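# Spell BOX with three blocks on the mat

## Task

Pick three of the four blocks and lay out the word BOX on the mat. Each of the three must rest entirely on the mat, and they must sit snugly side by side in one straight line. Viewed from the scene frame's origin, the letters on their upper faces must read left to right and stand upright. The leftover fourth block must end up entirely off the mat.

## Robot and tools

Robot: two arms, left_arm and right_arm, each ending in a five-finger hand (a left hand on left_arm, the mirror of the right hand on right_arm). In the scene frame the base of left_arm sits near (+0.021, +0.353, 0) m and the base of right_arm near (+0.026, -0.278, 0) m, both turned only slightly about z. A two-camera stand sits behind the arms. Loose objects may occasionally get a brief shove from outside.

Scene frame: origin at table-top height, halfway between the nominal arm bases; +z up, +x forward over the table, +y toward left_arm. Image sides do not match these names. Reported positions (end_effector_position, in metres) and orientations (end_effector_quat_wxyz) are in this frame and may be off by a few centimetres, more at long reach.

Hand point: a point fixed to the palm, 0.05 m in front of it and 0.15 m out from the wrist flange. Its +z runs along the straight fingers, +y points out of the palm, +x runs across the palm away from the thumb on the right hand (toward the thumb on the left hand). Straight fingertips reach 0.06 to 0.07 m past the point and lie 0.06 m behind it along -y. A bracket on the little-finger side of the wrist can strike objects. Thumb turned in front of the palm plus closing fingers holds things about 0.035 to 0.065 m thick.

execute_actions(actions, cameras): actions is a list of actions; each action is a table of at most 15 rows, one row per 1/30 s step, and a short table repeats its last row to fill 15 steps. Every row is one flat list of 28 numbers, each in [-1, 1], covering both arms even if one is idle: left_arm dx, dy, dz, rx, ry, rz; left hand thumb_turn, thumb_bend, index, middle, ring, little, force_limit, speed; then the same 14 for right_arm and its hand. The six pose numbers are an offset, not a pose: they count from that arm's Hand target as it stood when the action began, along that Hand target's own axes, and every row counts from that same start. 1.0 equals 0.6 m for dx, dy, dz and 180 degrees for the rotation vector rx, ry, rz. Six zeros re-request the current Hand target. Finger numbers are targets: -1 open/straight, +1 closed/curled; thumb_turn -1 beside the palm, +1 in front of it. force_limit maps -1 to about 0 N and +1 to 10 N at the fingertip (15 N for the two thumb motors). speed rises from near zero at -1 to full at +0.48 and above; use -0.94 or lower for a gentle grip. A hand has no 'unchanged' value: resend its last executed eight numbers, or, if none were sent yet, its hand_measured six plus hand_force_limit and hand_speed. cameras: list of names, ["all"], [] or null; images come by default only when actions is empty.

move(target, speed, blend, blocking, cameras): target is one 28-number row as above, or a list of up to 15 such rows; every row's pose part is an offset from the Hand targets at the move's start, not from the previous row. Each hand point travels in a straight line, taking the shorter turn. speed is top path speed in m/s, 0.002 to 4.3, default 0.25 (turns up to twice that in rad/s); one value or one per target. blend, in metres, rounds corners of a list; 0 stops at each target. Whole move lasts at most 10 s. blocking=false returns after about 0.5 s while motion continues. Paths ignore obstacles and the other arm; avoid routes close to an arm's own base.

wait(seconds 0 to 10, cameras): lets time pass holding commands. stop(cameras): brakes a running move. zoom_image(camera, region): region [x0, y0, x1, y1] in pixels of that camera's last full image, at most 504 by 504, from cam_head_left, cam_head_right, cam_high, cam_low, cam_left_wrist or cam_right_wrist (all 672x504). show_instructions(): shows the reference pages. finished_scene(scene): ends the current scene, given its number; irreversible.

Results: each arm's pose and Hand target (your last commanded pose after clipping; next offsets start there). The hand point often rests 1 to 3 cm, sometimes 5 cm, short of the target, usually low; resend the shortfall as an offset. Orientation commands are clipped to 40 degrees from the measured one each step. hand_measured, hand_stopped_by (moving, target, force, stalled, fault) and hand_load_n (fingertip load, positive pushing open; a drop to about 0 means a lost grip) follow the six-motor order. Joint velocities may read within noise. Joint torques include the arm's own weight. A move adds a 'move:' line: done, off_target, moving, held or fault, plus limits=paced (pose clipped) or limits=held (steps withheld).

Avoid: dropping blocks or releasing them while moving, fast contacts and deep presses past contact, striking the table or fixed things, letting anything fall or be left off the table, excessive finger loads, the two hands touching or one gripping the other's fingers, and long stretched or straining holds: motors past 85 °C print MOTOR HOT, and at 100 °C the arm goes limp for 30 s or more (OVER-TEMPERATURE FAULT). Any arm stop is costly.

Each tool is called by a JSON object that holds its "method" and its "body".

Reference images:

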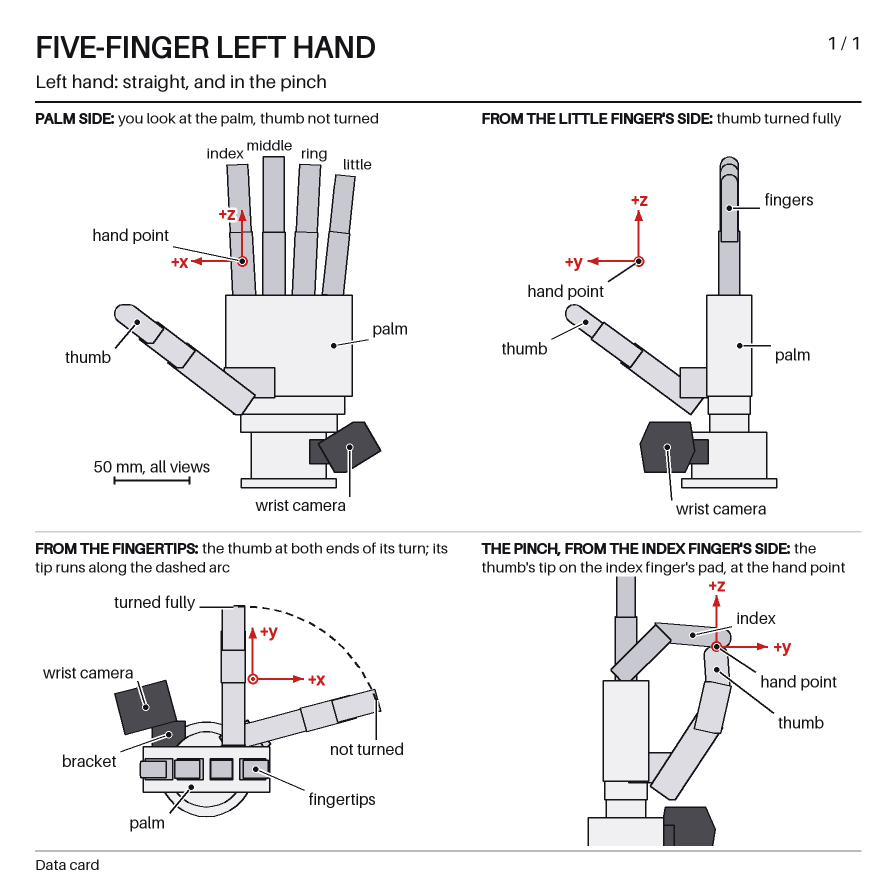

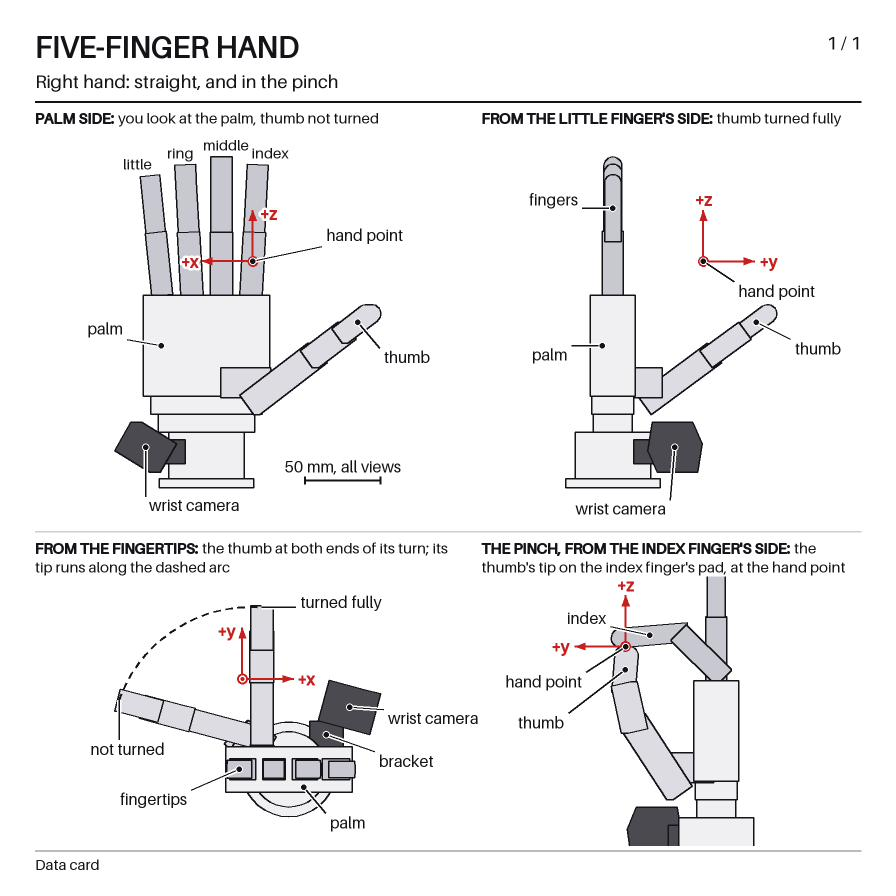

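## Session

{"method": "execute_actions", "body": {"actions": []}}

Scene clock: 0.00 s.
left_arm: end_effector_position=(+0.6103, +0.4664, +0.3195) hand_measured=(-1.000, -1.000, -1.000, -1.000, -1.000, -1.000) hand_load_n=(+0.5, +0.0, +0.0, +0.0, +0.0, +0.0) hand_stopped_by=(target, target, target, target, target, target) hand_force_limit=0.00 hand_speed=-0.80 end_effector_quat_wxyz=(+0.023, +0.205, +0.892, +0.403) | right_arm: end_effector_position=(+0.3124, +0.3124, +0.3344) hand_measured=(-1.000, -1.000, -1.000, -1.000, -1.000, -1.000) hand_load_n=(+0.0, +0.0, +0.0, +0.0, +0.0, +0.0) hand_stopped_by=(target, target, target, target, target, target) hand_force_limit=0.00 hand_speed=-0.80 end_effector_quat_wxyz=(-0.382, +0.551, +0.475, +0.570)
Joint positions: left_arm=[-0.15 1.781 1.753 -1.376 -0.817 1.966] | right_arm=[1.247 1.408 1.029 0.319 -0.122 -1.699]
Joint velocities: within noise
Joint torques (N m): no reading
Motor temperatures (°C): left_arm=[32 37 30 33 27 28] | right_arm=[32 32 35 30 27 29]
Heat: left arm: hottest shoulder 37 °C; right arm: hottest elbow 35 °C.
Hand target: left_arm +0.6146, +0.4658, +0.3292; +0.034, +0.199, +0.892, +0.404 | right_arm +0.3142, +0.3167, +0.3588; -0.389, +0.539, +0.467, +0.583

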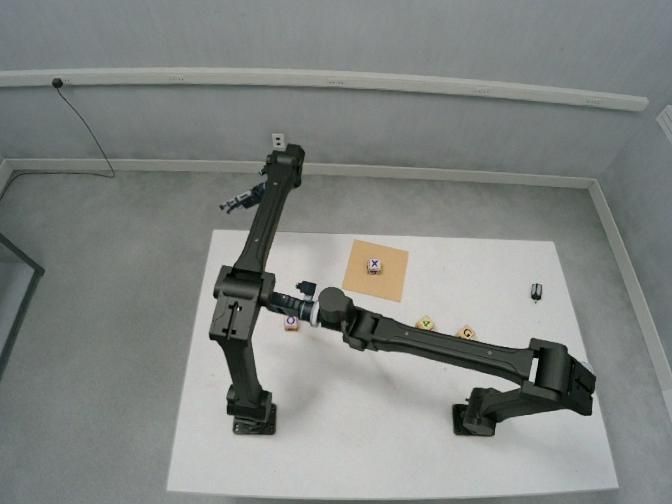

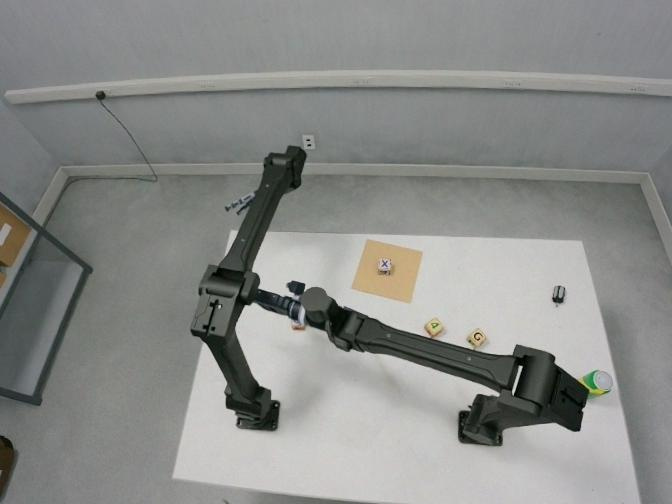

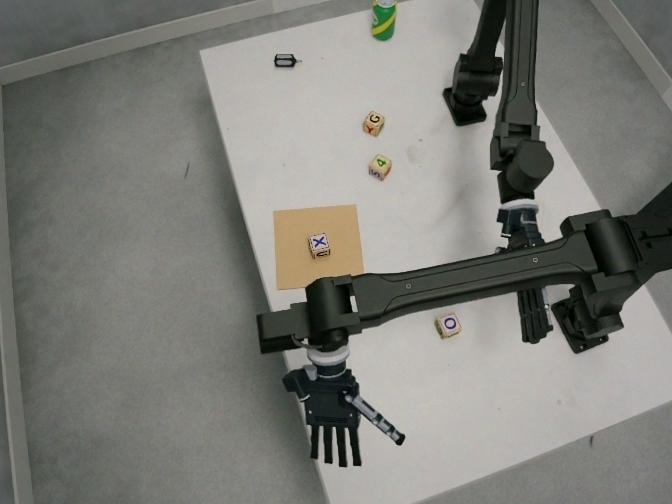

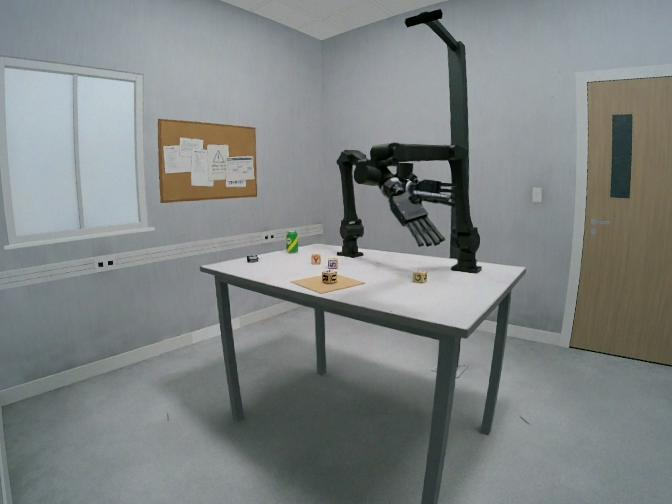

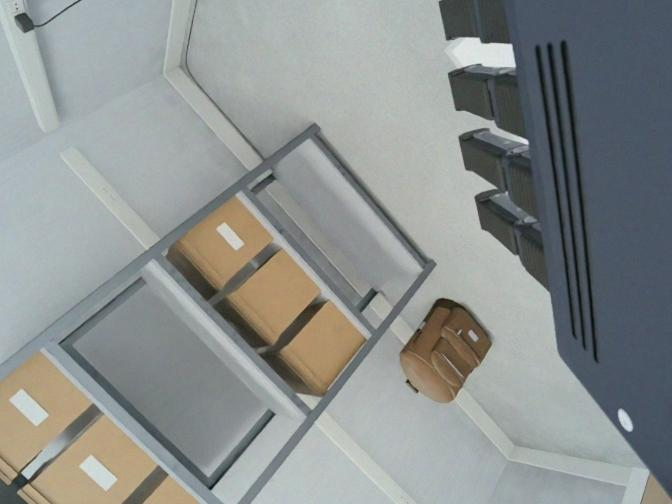

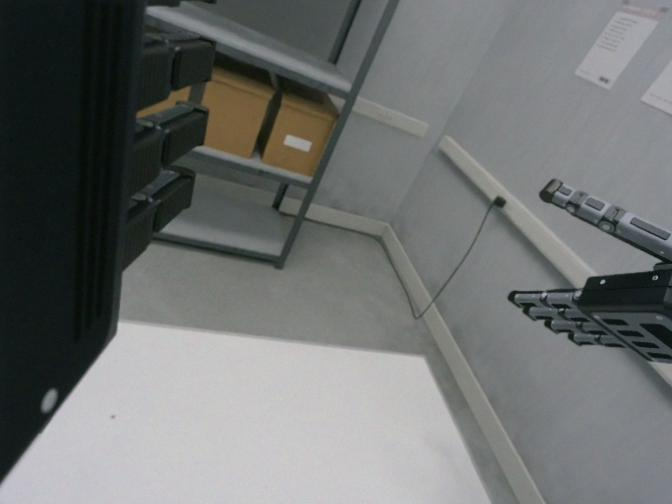

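{"method": "zoom_image", "body": {"camera": "cam_high", "region": [250, 90, 480, 350]}}

{"method": "zoom_image", "body": {"camera": "cam_head_left", "region": [260, 220, 500, 360]}}

{"method": "zoom_image", "body": {"camera": "cam_low", "region": [190, 220, 540, 330]}}

{"method": "zoom_image", "body": {"camera": "cam_head_right", "region": [280, 230, 500, 360]}}

Scaled by 1.938.

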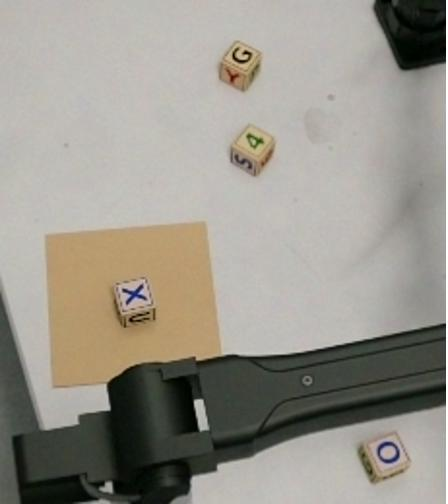

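Scaled by 2.100.

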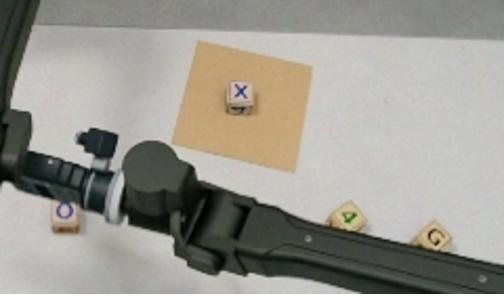

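Scaled by 1.440.

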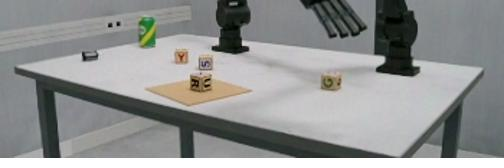

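Scaled by 2.291.

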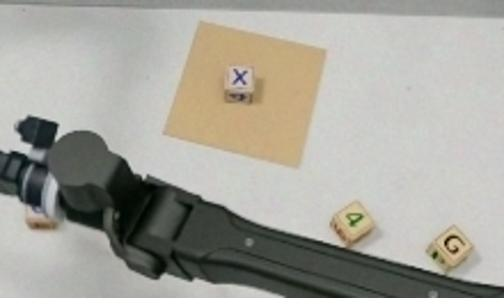

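{"method": "move", "body": {"target": [[0,0,0,0,0,0,-1,-1,-1,-1,-1,-1,0,-0.8,-0.048,0.245,-0.968,-0.503,0.140,0.586,-1,-1,-1,-1,-1,-1,0,-0.8]], "cameras": ["cam_head_left","cam_high"]}}

Scene clock: 7.90 s.
left_arm: end_effector_position=(+0.6103, +0.4664, +0.3195) hand_measured=(-1.000, -1.000, -1.000, -1.000, -1.000, -1.000) hand_load_n=(+0.0, +0.0, +0.0, +0.0, +0.0, +0.0) hand_stopped_by=(target, target, target, target, target, target) hand_force_limit=0.00 hand_speed=-0.80 end_effector_quat_wxyz=(+0.023, +0.205, +0.892, +0.403) | right_arm: end_effector_position=(+0.3001, -0.2792, +0.3303) hand_measured=(-1.000, -1.000, -1.000, -1.000, -1.000, -1.000) hand_load_n=(-0.5, +0.0, +0.0, +0.0, +0.0, +0.0) hand_stopped_by=(target, target, target, target, target, target) hand_force_limit=0.00 hand_speed=-0.80 end_effector_quat_wxyz=(-0.283, +0.648, -0.652, +0.273)
Joint positions: left_arm=[-0.15 1.781 1.753 -1.376 -0.817 1.966] | right_arm=[-0.125 0.678 1.049 -1.143 -0.148 -0.123]
Joint torques (N m): left_arm=[-0.5 -17.26 11.43 0.21 -0.78 0.01] | right_arm=[0.26 2.73 13.83 0.58 -0.26 -0.14]
Heat: left arm: hottest shoulder 38 °C; right arm: hottest elbow 37 °C.
Hand target: left_arm +0.6146, +0.4658, +0.3292; +0.034, +0.199, +0.892, +0.404 | right_arm +0.3041, -0.2829, +0.3588; -0.293, +0.645, -0.643, +0.293
Off the commanded pose: left_arm 0.011 m, 1 deg | right_arm 0.029 m, 3 deg.
move: off_target (left_arm, right_arm)
Images, in order (width x height): cam_head_left 672x504, cam_high 672x504.

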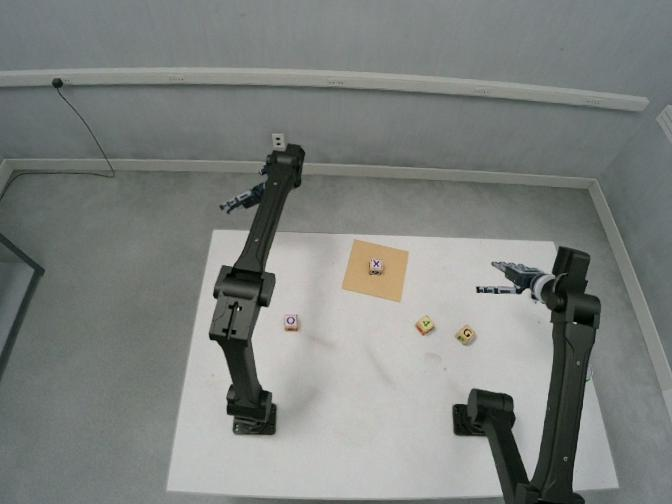

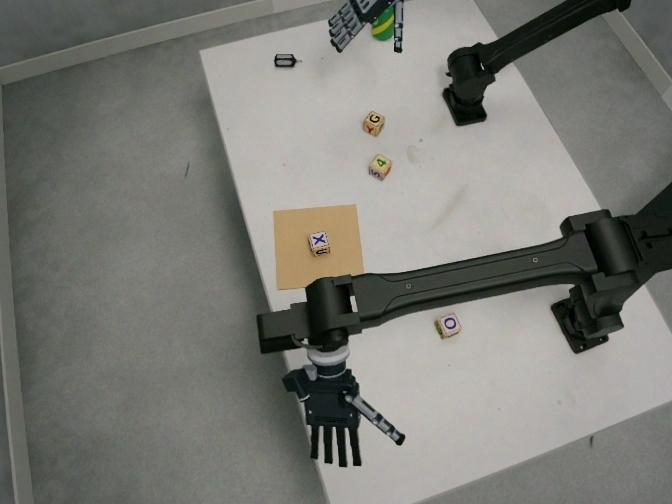

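{"method": "move", "body": {"target": [[0.475,-0.163,-0.157,0.364,-0.029,-0.688,-1,-1,-1,-1,-1,-1,0,-0.8,0,0,0,0,0,0,-1,-1,-1,-1,-1,-1,0,-0.8]], "cameras": ["all"]}}

Scene clock: 13.90 s.
left_arm: end_effector_position=(+0.2990, +0.4476, +0.3485) hand_measured=(-1.000, -1.000, -1.000, -1.000, -1.000, -1.000) hand_load_n=(+0.0, +0.0, +0.0, +0.0, +0.0, +0.0) hand_stopped_by=(target, target, target, target, target, target) hand_force_limit=0.00 hand_speed=-0.80 end_effector_quat_wxyz=(-0.285, +0.641, -0.652, +0.288) | right_arm: end_effector_position=(+0.3000, -0.2792, +0.3303) hand_measured=(-1.000, -1.000, -1.000, -1.000, -1.000, -1.000) hand_load_n=(+0.0, +0.0, +0.0, +0.0, +0.0, +0.0) hand_stopped_by=(target, target, target, target, target, target) hand_force_limit=0.00 hand_speed=-0.80 end_effector_quat_wxyz=(-0.283, +0.648, -0.652, +0.273)
Joint positions: left_arm=[0.606 0.803 1.147 -1.193 0.46 0.469] | right_arm=[-0.125 0.678 1.049 -1.144 -0.148 -0.124]
Joint torques (N m): left_arm=[0.26 -2.84 9.44 1.58 0.44 -0.07] | right_arm=[0.09 1.9 13.79 0.68 -0.28 -0.11]
Heat: left arm: hottest shoulder 38 °C; right arm: hottest elbow 37 °C.
Hand target: left_arm +0.2999, +0.4505, +0.3491; -0.291, +0.644, -0.646, +0.290 | right_arm +0.3040, -0.2830, +0.3588; -0.293, +0.645, -0.643, +0.293
Off the commanded pose: left_arm 0.003 m, 1 deg | right_arm 0.029 m, 3 deg.
move: off_target (right_arm)

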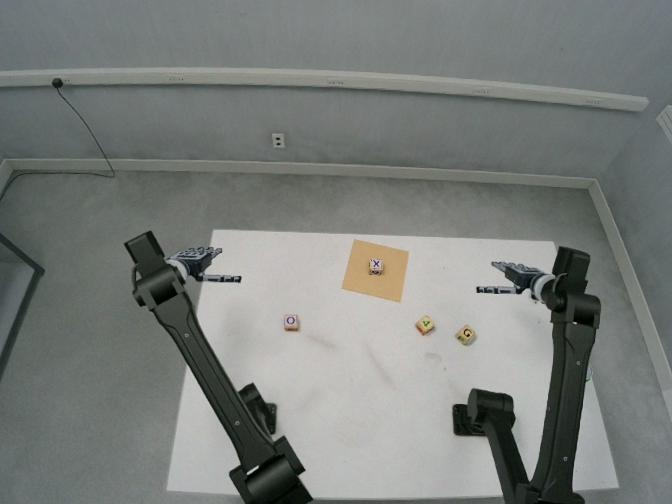

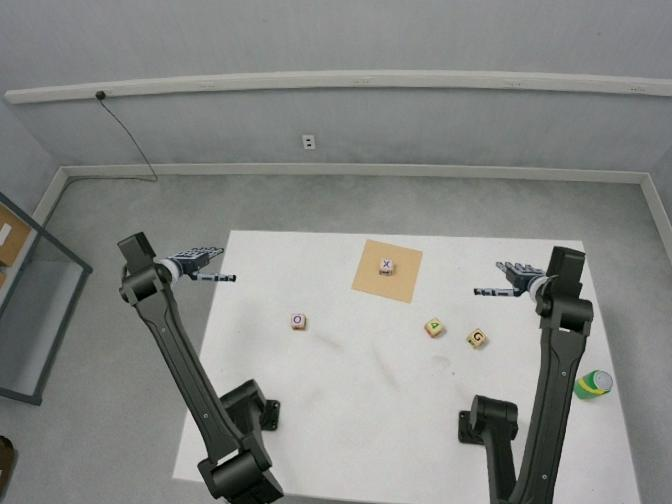

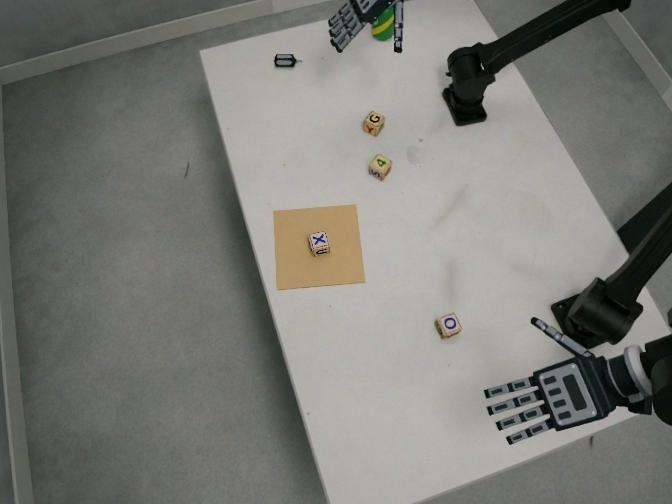

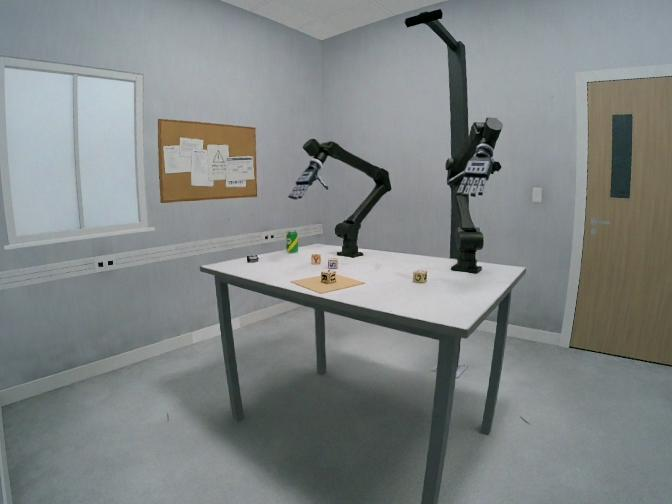

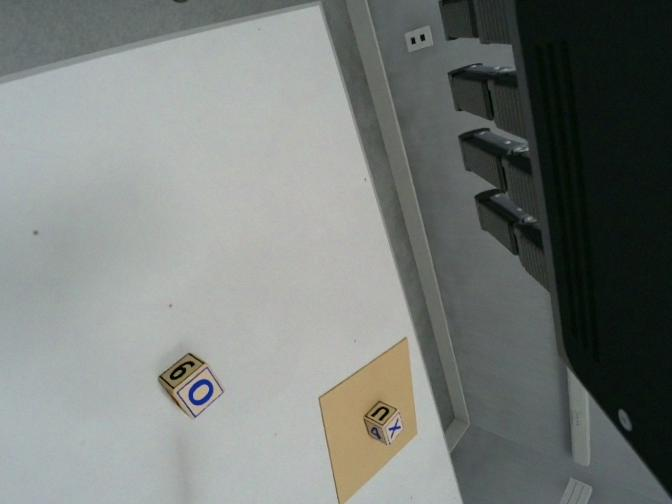

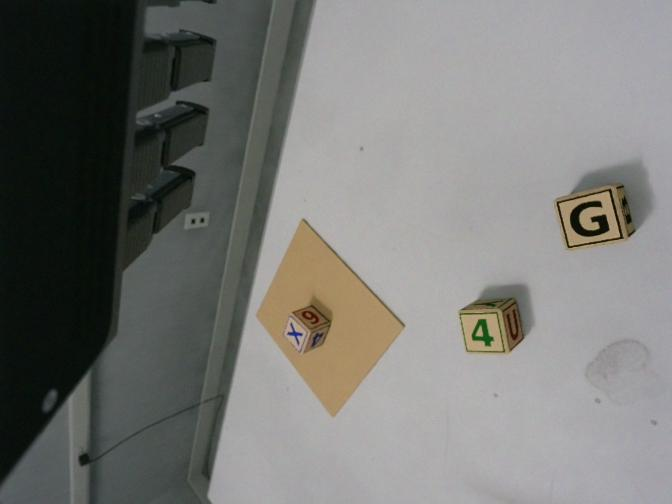

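{"method": "zoom_image", "body": {"camera": "cam_right_wrist", "region": [440, 170, 660, 370]}}

{"method": "zoom_image", "body": {"camera": "cam_right_wrist", "region": [250, 280, 370, 370]}}

{"method": "zoom_image", "body": {"camera": "cam_left_wrist", "region": [140, 330, 260, 430]}}

{"method": "zoom_image", "body": {"camera": "cam_left_wrist", "region": [330, 380, 450, 470]}}

{"method": "zoom_image", "body": {"camera": "cam_low", "region": [300, 245, 440, 295]}}

{"method": "zoom_image", "body": {"camera": "cam_high", "region": [340, 90, 420, 190]}}

{"method": "zoom_image", "body": {"camera": "cam_head_left", "region": [400, 300, 490, 360]}}

Scaled by 2.291.

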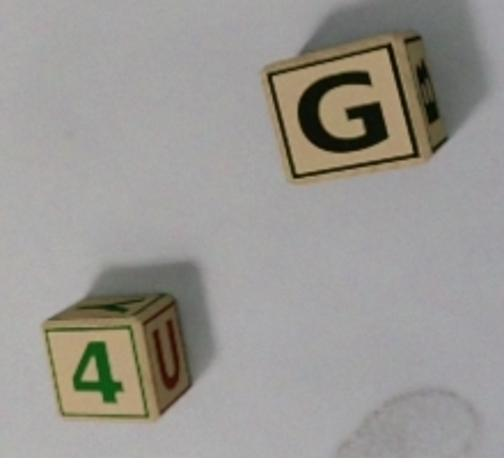

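Scaled by 4.200.

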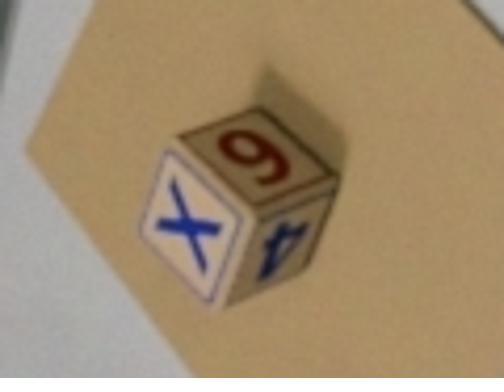

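Scaled by 4.200.

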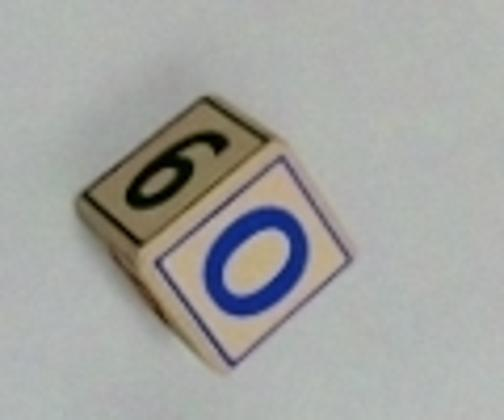

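Scaled by 4.200.

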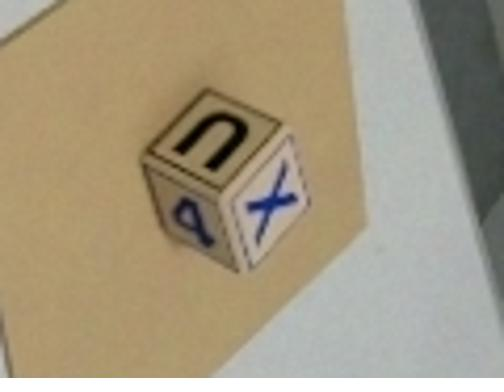

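Scaled by 3.600.

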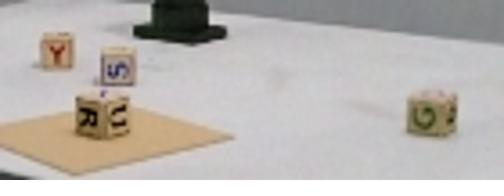

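Scaled by 5.040.

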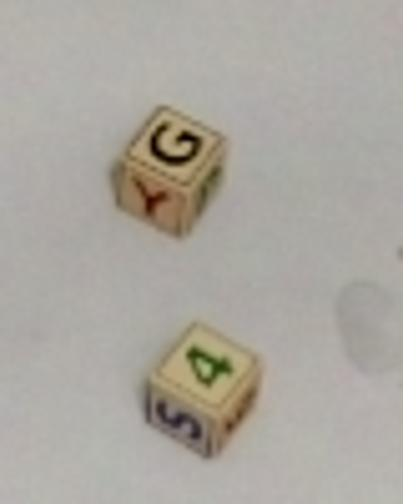

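Scaled by 5.600.

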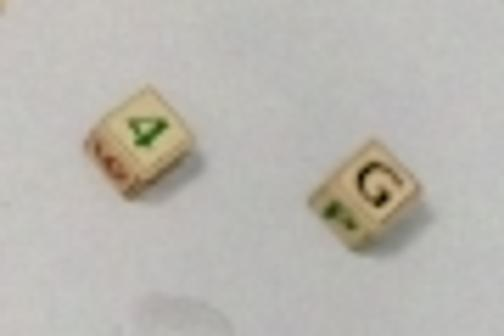

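{"method": "move", "body": {"target": [[0,0,0,0,0,0,-1,-1,-1,-1,-1,-1,0,-0.8,-0.067,0.317,0.144,0,0,0,-1,-1,-1,-1,-1,-1,0,-0.8]], "cameras": ["cam_right_wrist","cam_head_left"]}}

Scene clock: 18.80 s.
left_arm: end_effector_position=(+0.2990, +0.4476, +0.3486) hand_measured=(-1.000, -1.000, -1.000, -1.000, -1.000, -1.000) hand_load_n=(+0.0, +0.0, +0.0, +0.0, +0.0, +0.0) hand_stopped_by=(target, target, target, target, target, target) hand_force_limit=0.00 hand_speed=-0.80 end_effector_quat_wxyz=(-0.284, +0.641, -0.652, +0.288) | right_arm: end_effector_position=(+0.2388, -0.2456, +0.1522) hand_measured=(-1.000, -1.000, -1.000, -1.000, -1.000, -1.000) hand_load_n=(+0.0, +0.0, +0.0, +0.0, +0.0, +0.0) hand_stopped_by=(target, target, target, target, target, target) hand_force_limit=0.00 hand_speed=-0.80 end_effector_quat_wxyz=(-0.280, +0.651, -0.645, +0.285)
Joint positions: left_arm=[0.606 0.803 1.147 -1.193 0.46 0.468] | right_arm=[0.096 0.309 0.49 -0.93 0.025 0.011]
Joint torques (N m): left_arm=[0.21 -2.84 9.44 1.57 0.43 -0.07] | right_arm=[1.14 3.66 9.73 1.74 0.11 0.17]
Heat: left arm: hottest shoulder 38 °C; right arm: hottest elbow 38 °C.
Hand target: left_arm +0.2999, +0.4505, +0.3491; -0.291, +0.644, -0.646, +0.290 | right_arm +0.2441, -0.2432, +0.1586; -0.293, +0.645, -0.643, +0.293
Off the commanded pose: left_arm 0.003 m, 1 deg | right_arm 0.009 m, 2 deg.
move: done
Images, in order (width x height): cam_head_left 672x504, cam_right_wrist 672x504.

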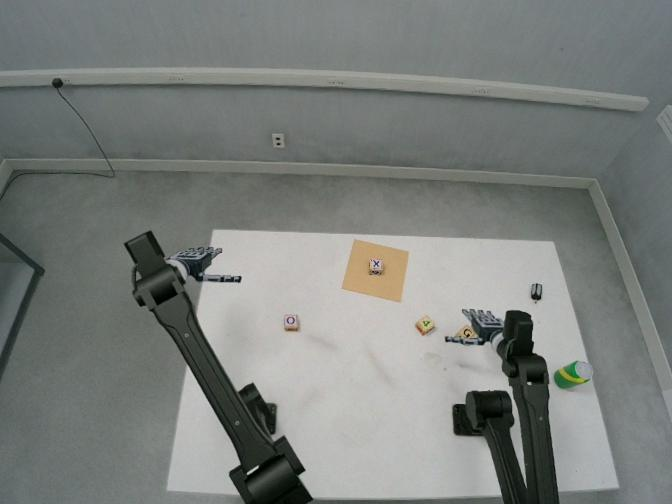

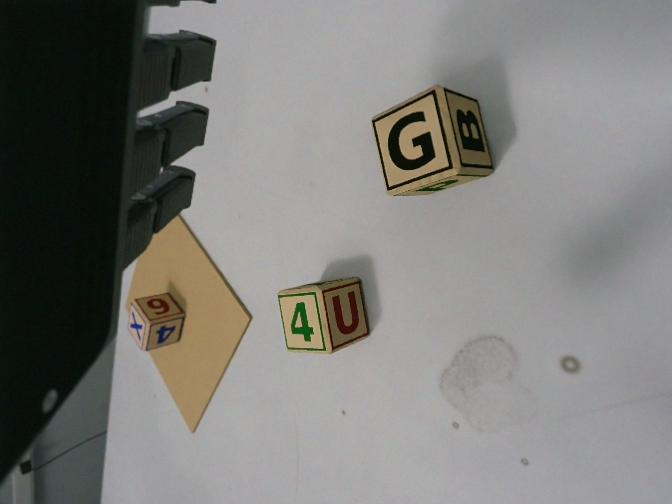

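{"method": "zoom_image", "body": {"camera": "cam_right_wrist", "region": [360, 70, 510, 210]}}

{"method": "zoom_image", "body": {"camera": "cam_right_wrist", "region": [110, 270, 210, 370]}}

{"method": "zoom_image", "body": {"camera": "cam_head_left", "region": [340, 235, 420, 305]}}

{"method": "zoom_image", "body": {"camera": "cam_head_left", "region": [270, 300, 310, 340]}}

Scaled by 3.360.

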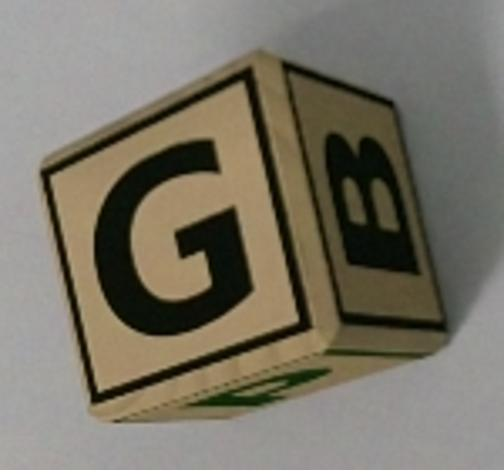

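Scaled by 5.040.

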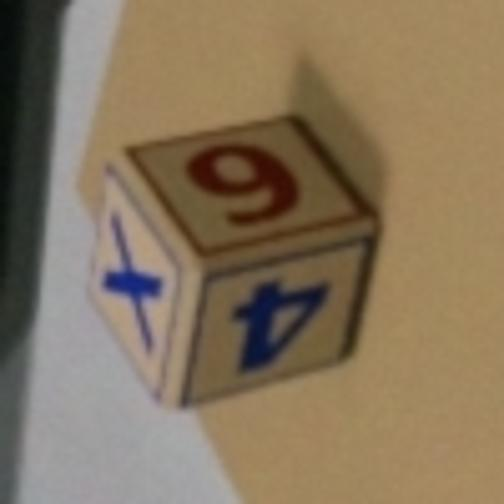

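Scaled by 6.300.

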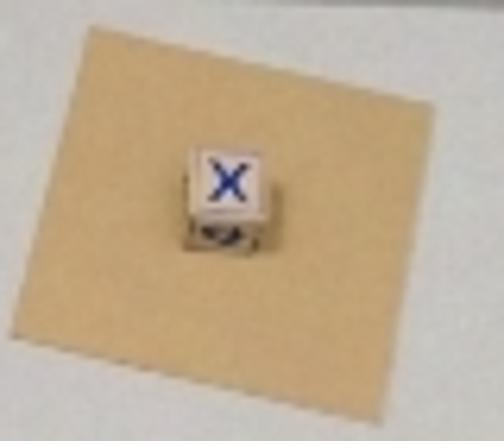

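Scaled by 12.600.

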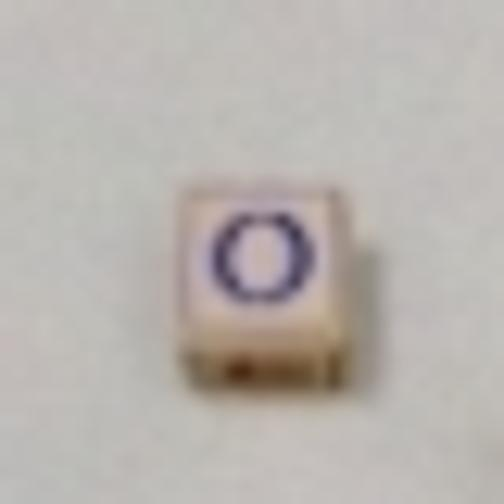

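{"method": "move", "body": {"target": [[0,0,0,0,0,0,-1,-1,-1,-1,-1,-1,0,-0.8,0.040,-0.051,0.0905,0.0138,-0.175,-0.1457,1,-1,-0.35,-0.35,1,1,0,0]], "cameras": ["cam_right_wrist","cam_head_left","cam_high"]}}

Scene clock: 26.10 s.
left_arm: end_effector_position=(+0.2990, +0.4476, +0.3486) hand_measured=(-1.000, -1.000, -1.000, -1.000, -1.000, -1.000) hand_load_n=(+0.0, +0.0, +0.0, +0.0, +0.0, +0.0) hand_stopped_by=(target, target, target, target, target, target) hand_force_limit=0.00 hand_speed=-0.80 end_effector_quat_wxyz=(-0.284, +0.641, -0.652, +0.288) | right_arm: end_effector_position=(+0.2884, -0.2578, +0.1227) hand_measured=(+1.000, -1.000, -0.350, -0.350, +1.000, +1.000) hand_load_n=(+0.0, +0.0, +0.0, +0.0, +0.0, +0.0) hand_stopped_by=(target, target, target, target, target, target) hand_force_limit=0.00 hand_speed=0.00 end_effector_quat_wxyz=(-0.394, +0.820, -0.384, +0.158)
Joint positions: left_arm=[0.606 0.803 1.147 -1.193 0.46 0.468] | right_arm=[-0.31 0.831 0.57 -0.835 -0.768 -0.877]
Joint torques (N m): left_arm=[0.26 -2.78 9.42 1.59 0.43 -0.07] | right_arm=[0.26 1.03 13.19 -0.09 -0.78 -0.11]
Heat: left arm: hottest shoulder 38 °C; right arm: hottest elbow 39 °C.
Hand target: left_arm +0.2999, +0.4505, +0.3491; -0.291, +0.644, -0.646, +0.290 | right_arm +0.3052, -0.2671, +0.1460; -0.395, +0.820, -0.373, +0.180
Off the commanded pose: left_arm 0.003 m, 1 deg | right_arm 0.030 m, 3 deg.
move: off_target (right_arm)
Images, in order (width x height): cam_head_left 672x504, cam_high 672x504, cam_right_wrist 672x504.

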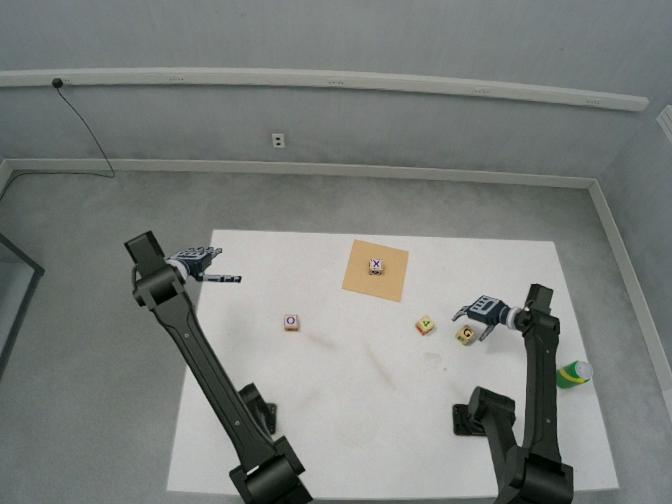

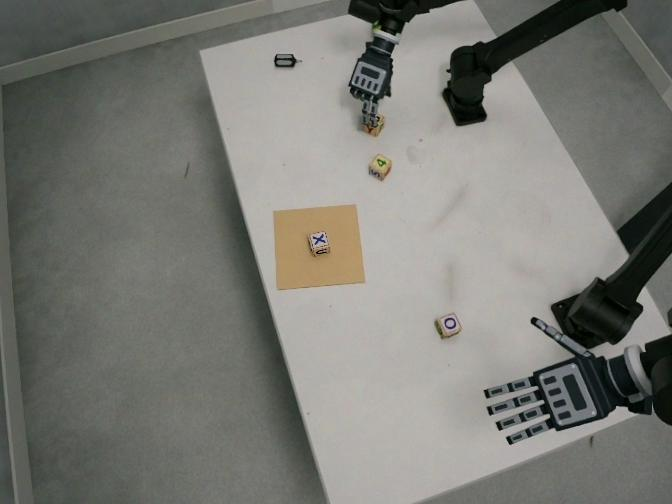

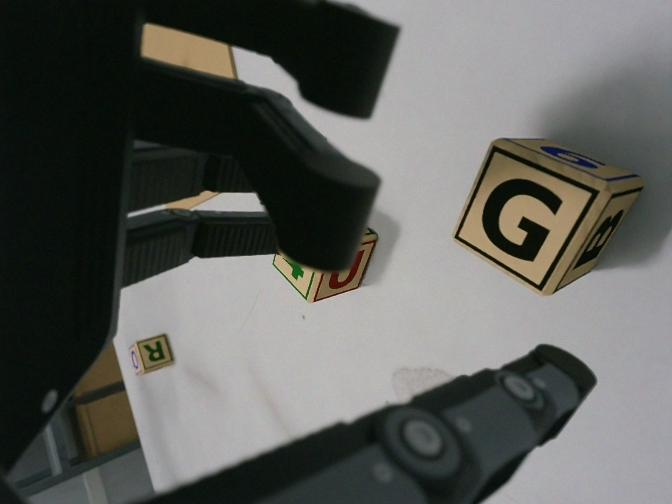

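{"method": "move", "body": {"target": [[0,0,0,0,0,0,-1,-1,-1,-1,-1,-1,0,-0.8,0.0242,0.0392,0.0438,0,0,0,1,-1,-0.35,-0.35,1,1,0,0]], "cameras": ["cam_right_wrist"]}}

Scene clock: 28.77 s.
left_arm: end_effector_position=(+0.2990, +0.4476, +0.3486) hand_measured=(-1.000, -1.000, -1.000, -1.000, -1.000, -1.000) hand_load_n=(+0.0, +0.0, +0.0, +0.0, +0.0, +0.0) hand_stopped_by=(target, target, target, target, target, target) hand_force_limit=0.00 hand_speed=-0.80 end_effector_quat_wxyz=(-0.284, +0.641, -0.652, +0.288) | right_arm: end_effector_position=(+0.3108, -0.2696, +0.1072) hand_measured=(+1.000, -1.000, -0.350, -0.350, +1.000, +1.000) hand_load_n=(+0.0, +0.0, +0.0, +0.0, +0.0, +0.0) hand_stopped_by=(target, target, target, target, target, target) hand_force_limit=0.00 hand_speed=0.00 end_effector_quat_wxyz=(-0.395, +0.820, -0.380, +0.168)
Joint positions: left_arm=[0.606 0.803 1.147 -1.193 0.46 0.468] | right_arm=[-0.321 0.925 0.57 -0.728 -0.773 -0.889]
Joint torques (N m): left_arm=[0.32 -2.96 9.4 1.58 0.43 -0.07] | right_arm=[-0.44 0.62 9.24 1.11 -0.75 -0.13]
Motor temperatures (°C): left_arm=[32 37 33 33 27 28] | right_arm=[32 32 40 30 28 28]
Heat: left arm: hottest shoulder 37 °C; right arm: hottest elbow 40 °C.
Hand target: left_arm +0.2999, +0.4505, +0.3491; -0.291, +0.644, -0.646, +0.290 | right_arm +0.3192, -0.2742, +0.1112; -0.395, +0.820, -0.373, +0.180
Off the commanded pose: left_arm 0.003 m, 1 deg | right_arm 0.010 m, 2 deg.
move: done
Images, in order (width x height): cam_right_wrist 672x504.

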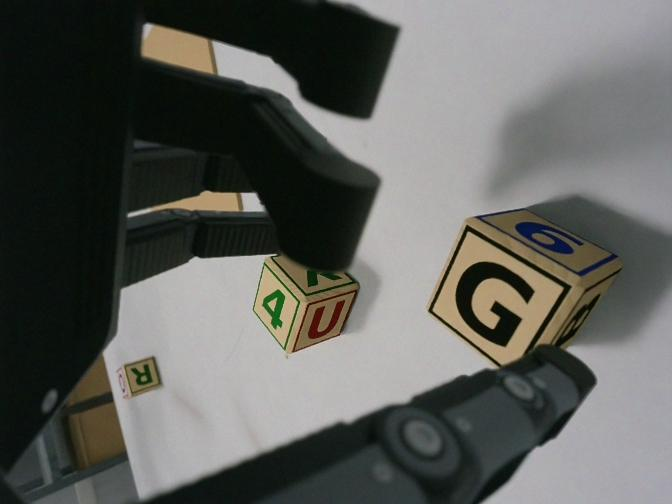

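{"method": "move", "body": {"target": [[0,0,0,0,0,0,-1,-1,-1,-1,-1,-1,0,-0.8,-0.018,0.0462,0.030,0,0,0,1,-1,-0.35,-0.35,1,1,0,0]], "cameras": ["cam_right_wrist"]}}

Scene clock: 30.47 s.
left_arm: end_effector_position=(+0.2990, +0.4476, +0.3486) hand_measured=(-1.000, -1.000, -1.000, -1.000, -1.000, -1.000) hand_load_n=(+0.0, +0.0, +0.0, +0.0, +0.0, +0.0) hand_stopped_by=(target, target, target, target, target, target) hand_force_limit=0.00 hand_speed=-0.80 end_effector_quat_wxyz=(-0.284, +0.641, -0.652, +0.288) | right_arm: end_effector_position=(+0.3056, -0.2675, +0.0785) hand_measured=(+1.000, -1.000, -0.350, -0.350, +1.000, +1.000) hand_load_n=(+0.0, +0.0, +0.0, +0.0, +0.0, +0.0) hand_stopped_by=(target, target, target, target, target, target) hand_force_limit=0.00 hand_speed=0.00 end_effector_quat_wxyz=(-0.395, +0.820, -0.376, +0.175)
Joint positions: left_arm=[0.606 0.803 1.147 -1.193 0.46 0.468] | right_arm=[-0.321 0.936 0.492 -0.622 -0.773 -0.889]
Joint torques (N m): left_arm=[0.26 -2.9 9.44 1.59 0.43 -0.07] | right_arm=[1.2 -0.03 8.35 1.57 -0.62 0.03]
Heat: left arm: hottest shoulder 37 °C; right arm: hottest elbow 40 °C.
Hand target: left_arm +0.2999, +0.4505, +0.3491; -0.291, +0.644, -0.646, +0.290 | right_arm +0.3097, -0.2682, +0.0783; -0.395, +0.820, -0.373, +0.180
Off the commanded pose: left_arm 0.003 m, 1 deg | right_arm 0.004 m, 1 deg.
move: done
Images, in order (width x height): cam_right_wrist 672x504.

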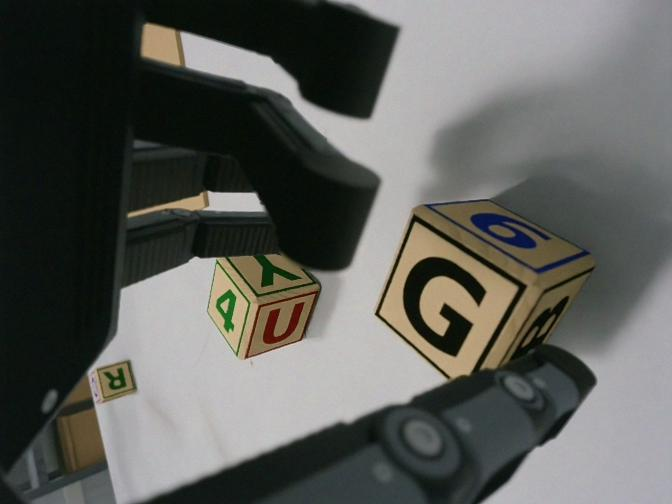

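{"method": "move", "body": {"target": [[0,0,0,0,0,0,-1,-1,-1,-1,-1,-1,0,-0.8,-0.0148,0.053,0.043,0,0,0,1,-1,-0.35,-0.35,1,1,0,0]], "speed": 0.1, "cameras": ["cam_right_wrist","cam_high"]}}

Scene clock: 32.40 s.
left_arm: end_effector_position=(+0.2990, +0.4476, +0.3486) hand_measured=(-1.000, -1.000, -1.000, -1.000, -1.000, -1.000) hand_load_n=(+0.0, +0.0, +0.0, +0.0, +0.0, +0.0) hand_stopped_by=(target, target, target, target, target, target) hand_force_limit=0.00 hand_speed=-0.80 end_effector_quat_wxyz=(-0.284, +0.641, -0.652, +0.288) | right_arm: end_effector_position=(+0.3015, -0.2628, +0.0382) hand_measured=(+1.000, -1.000, -0.350, -0.350, +1.000, +1.000) hand_load_n=(+0.0, +0.0, +0.0, +0.0, +0.0, +0.0) hand_stopped_by=(target, target, target, target, target, target) hand_force_limit=0.00 hand_speed=0.00 end_effector_quat_wxyz=(-0.394, +0.821, -0.373, +0.180)
Joint positions: left_arm=[0.606 0.803 1.147 -1.193 0.46 0.468] | right_arm=[-0.307 0.995 0.399 -0.452 -0.765 -0.877]
Joint torques (N m): left_arm=[0.26 -2.9 9.43 1.58 0.43 -0.07] | right_arm=[1.67 -0.09 7.71 1.28 -0.49 0.18]
Heat: left arm: hottest shoulder 37 °C; right arm: hottest elbow 40 °C.
Hand target: left_arm +0.2999, +0.4505, +0.3491; -0.291, +0.644, -0.646, +0.290 | right_arm +0.3042, -0.2612, +0.0374; -0.395, +0.820, -0.373, +0.180
Off the commanded pose: left_arm 0.003 m, 1 deg | right_arm 0.003 m, 0 deg.
move: done
Images, in order (width x height): cam_high 672x504, cam_right_wrist 672x504.

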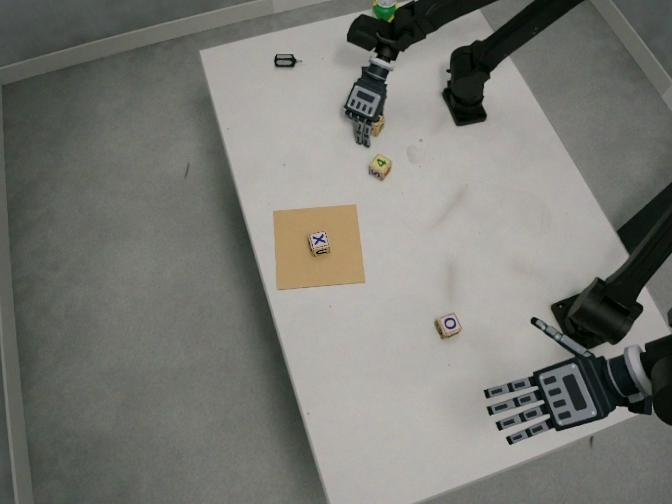

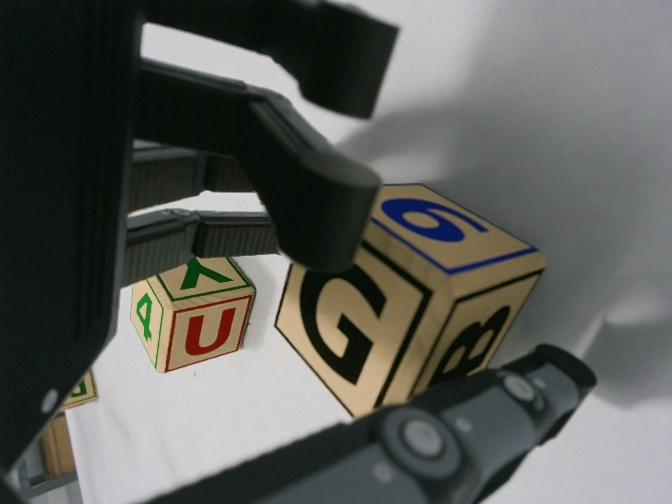

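{"method": "move", "body": {"target": [[0,0,0,0,0,0,-1,-1,-1,-1,-1,-1,0,-0.8,0,0,0,0,0,0,1,-0.6,0.3,0.3,1,1,-0.2,-0.88]], "cameras": ["cam_right_wrist"]}}

Scene clock: 34.33 s.
left_arm: end_effector_position=(+0.2990, +0.4476, +0.3486) hand_measured=(-1.000, -1.000, -1.000, -1.000, -1.000, -1.000) hand_load_n=(+0.0, +0.0, +0.0, +0.0, +0.0, +0.0) hand_stopped_by=(target, target, target, target, target, target) hand_force_limit=0.00 hand_speed=-0.80 end_effector_quat_wxyz=(-0.284, +0.641, -0.652, +0.288) | right_arm: end_effector_position=(+0.3015, -0.2630, +0.0381) hand_measured=(+1.000, -0.782, +0.082, +0.048, +1.000, +1.000) hand_load_n=(+0.0, +8.0, +4.0, +5.5, +0.0, +0.0) hand_stopped_by=(target, force, force, force, target, target) hand_force_limit=-0.20 hand_speed=-0.88 end_effector_quat_wxyz=(-0.394, +0.821, -0.373, +0.179)
Joint positions: left_arm=[0.606 0.803 1.147 -1.193 0.46 0.468] | right_arm=[-0.307 0.995 0.399 -0.452 -0.764 -0.877]
Joint torques (N m): left_arm=[0.26 -2.84 9.43 1.59 0.43 -0.07] | right_arm=[1.32 0.03 7.45 1.32 -0.56 0.13]
Heat: left arm: hottest shoulder 37 °C; right arm: hottest elbow 40 °C.
Hand target: left_arm +0.2999, +0.4505, +0.3491; -0.291, +0.644, -0.646, +0.290 | right_arm +0.3042, -0.2613, +0.0374; -0.395, +0.820, -0.373, +0.180
Off the commanded pose: left_arm 0.003 m, 1 deg | right_arm 0.003 m, 0 deg.
move: done
Images, in order (width x height): cam_right_wrist 672x504.

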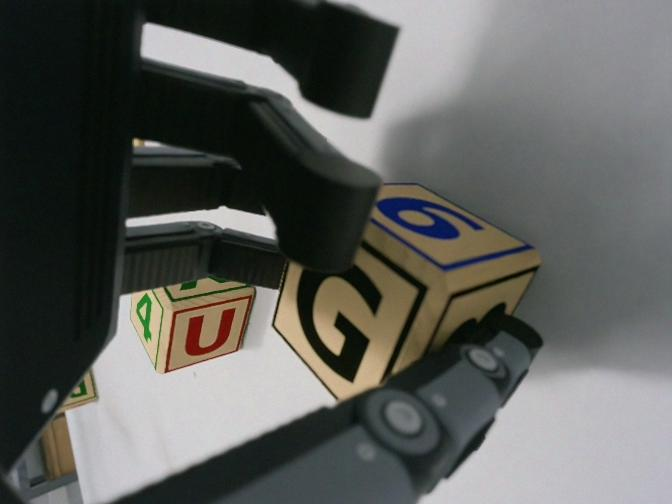

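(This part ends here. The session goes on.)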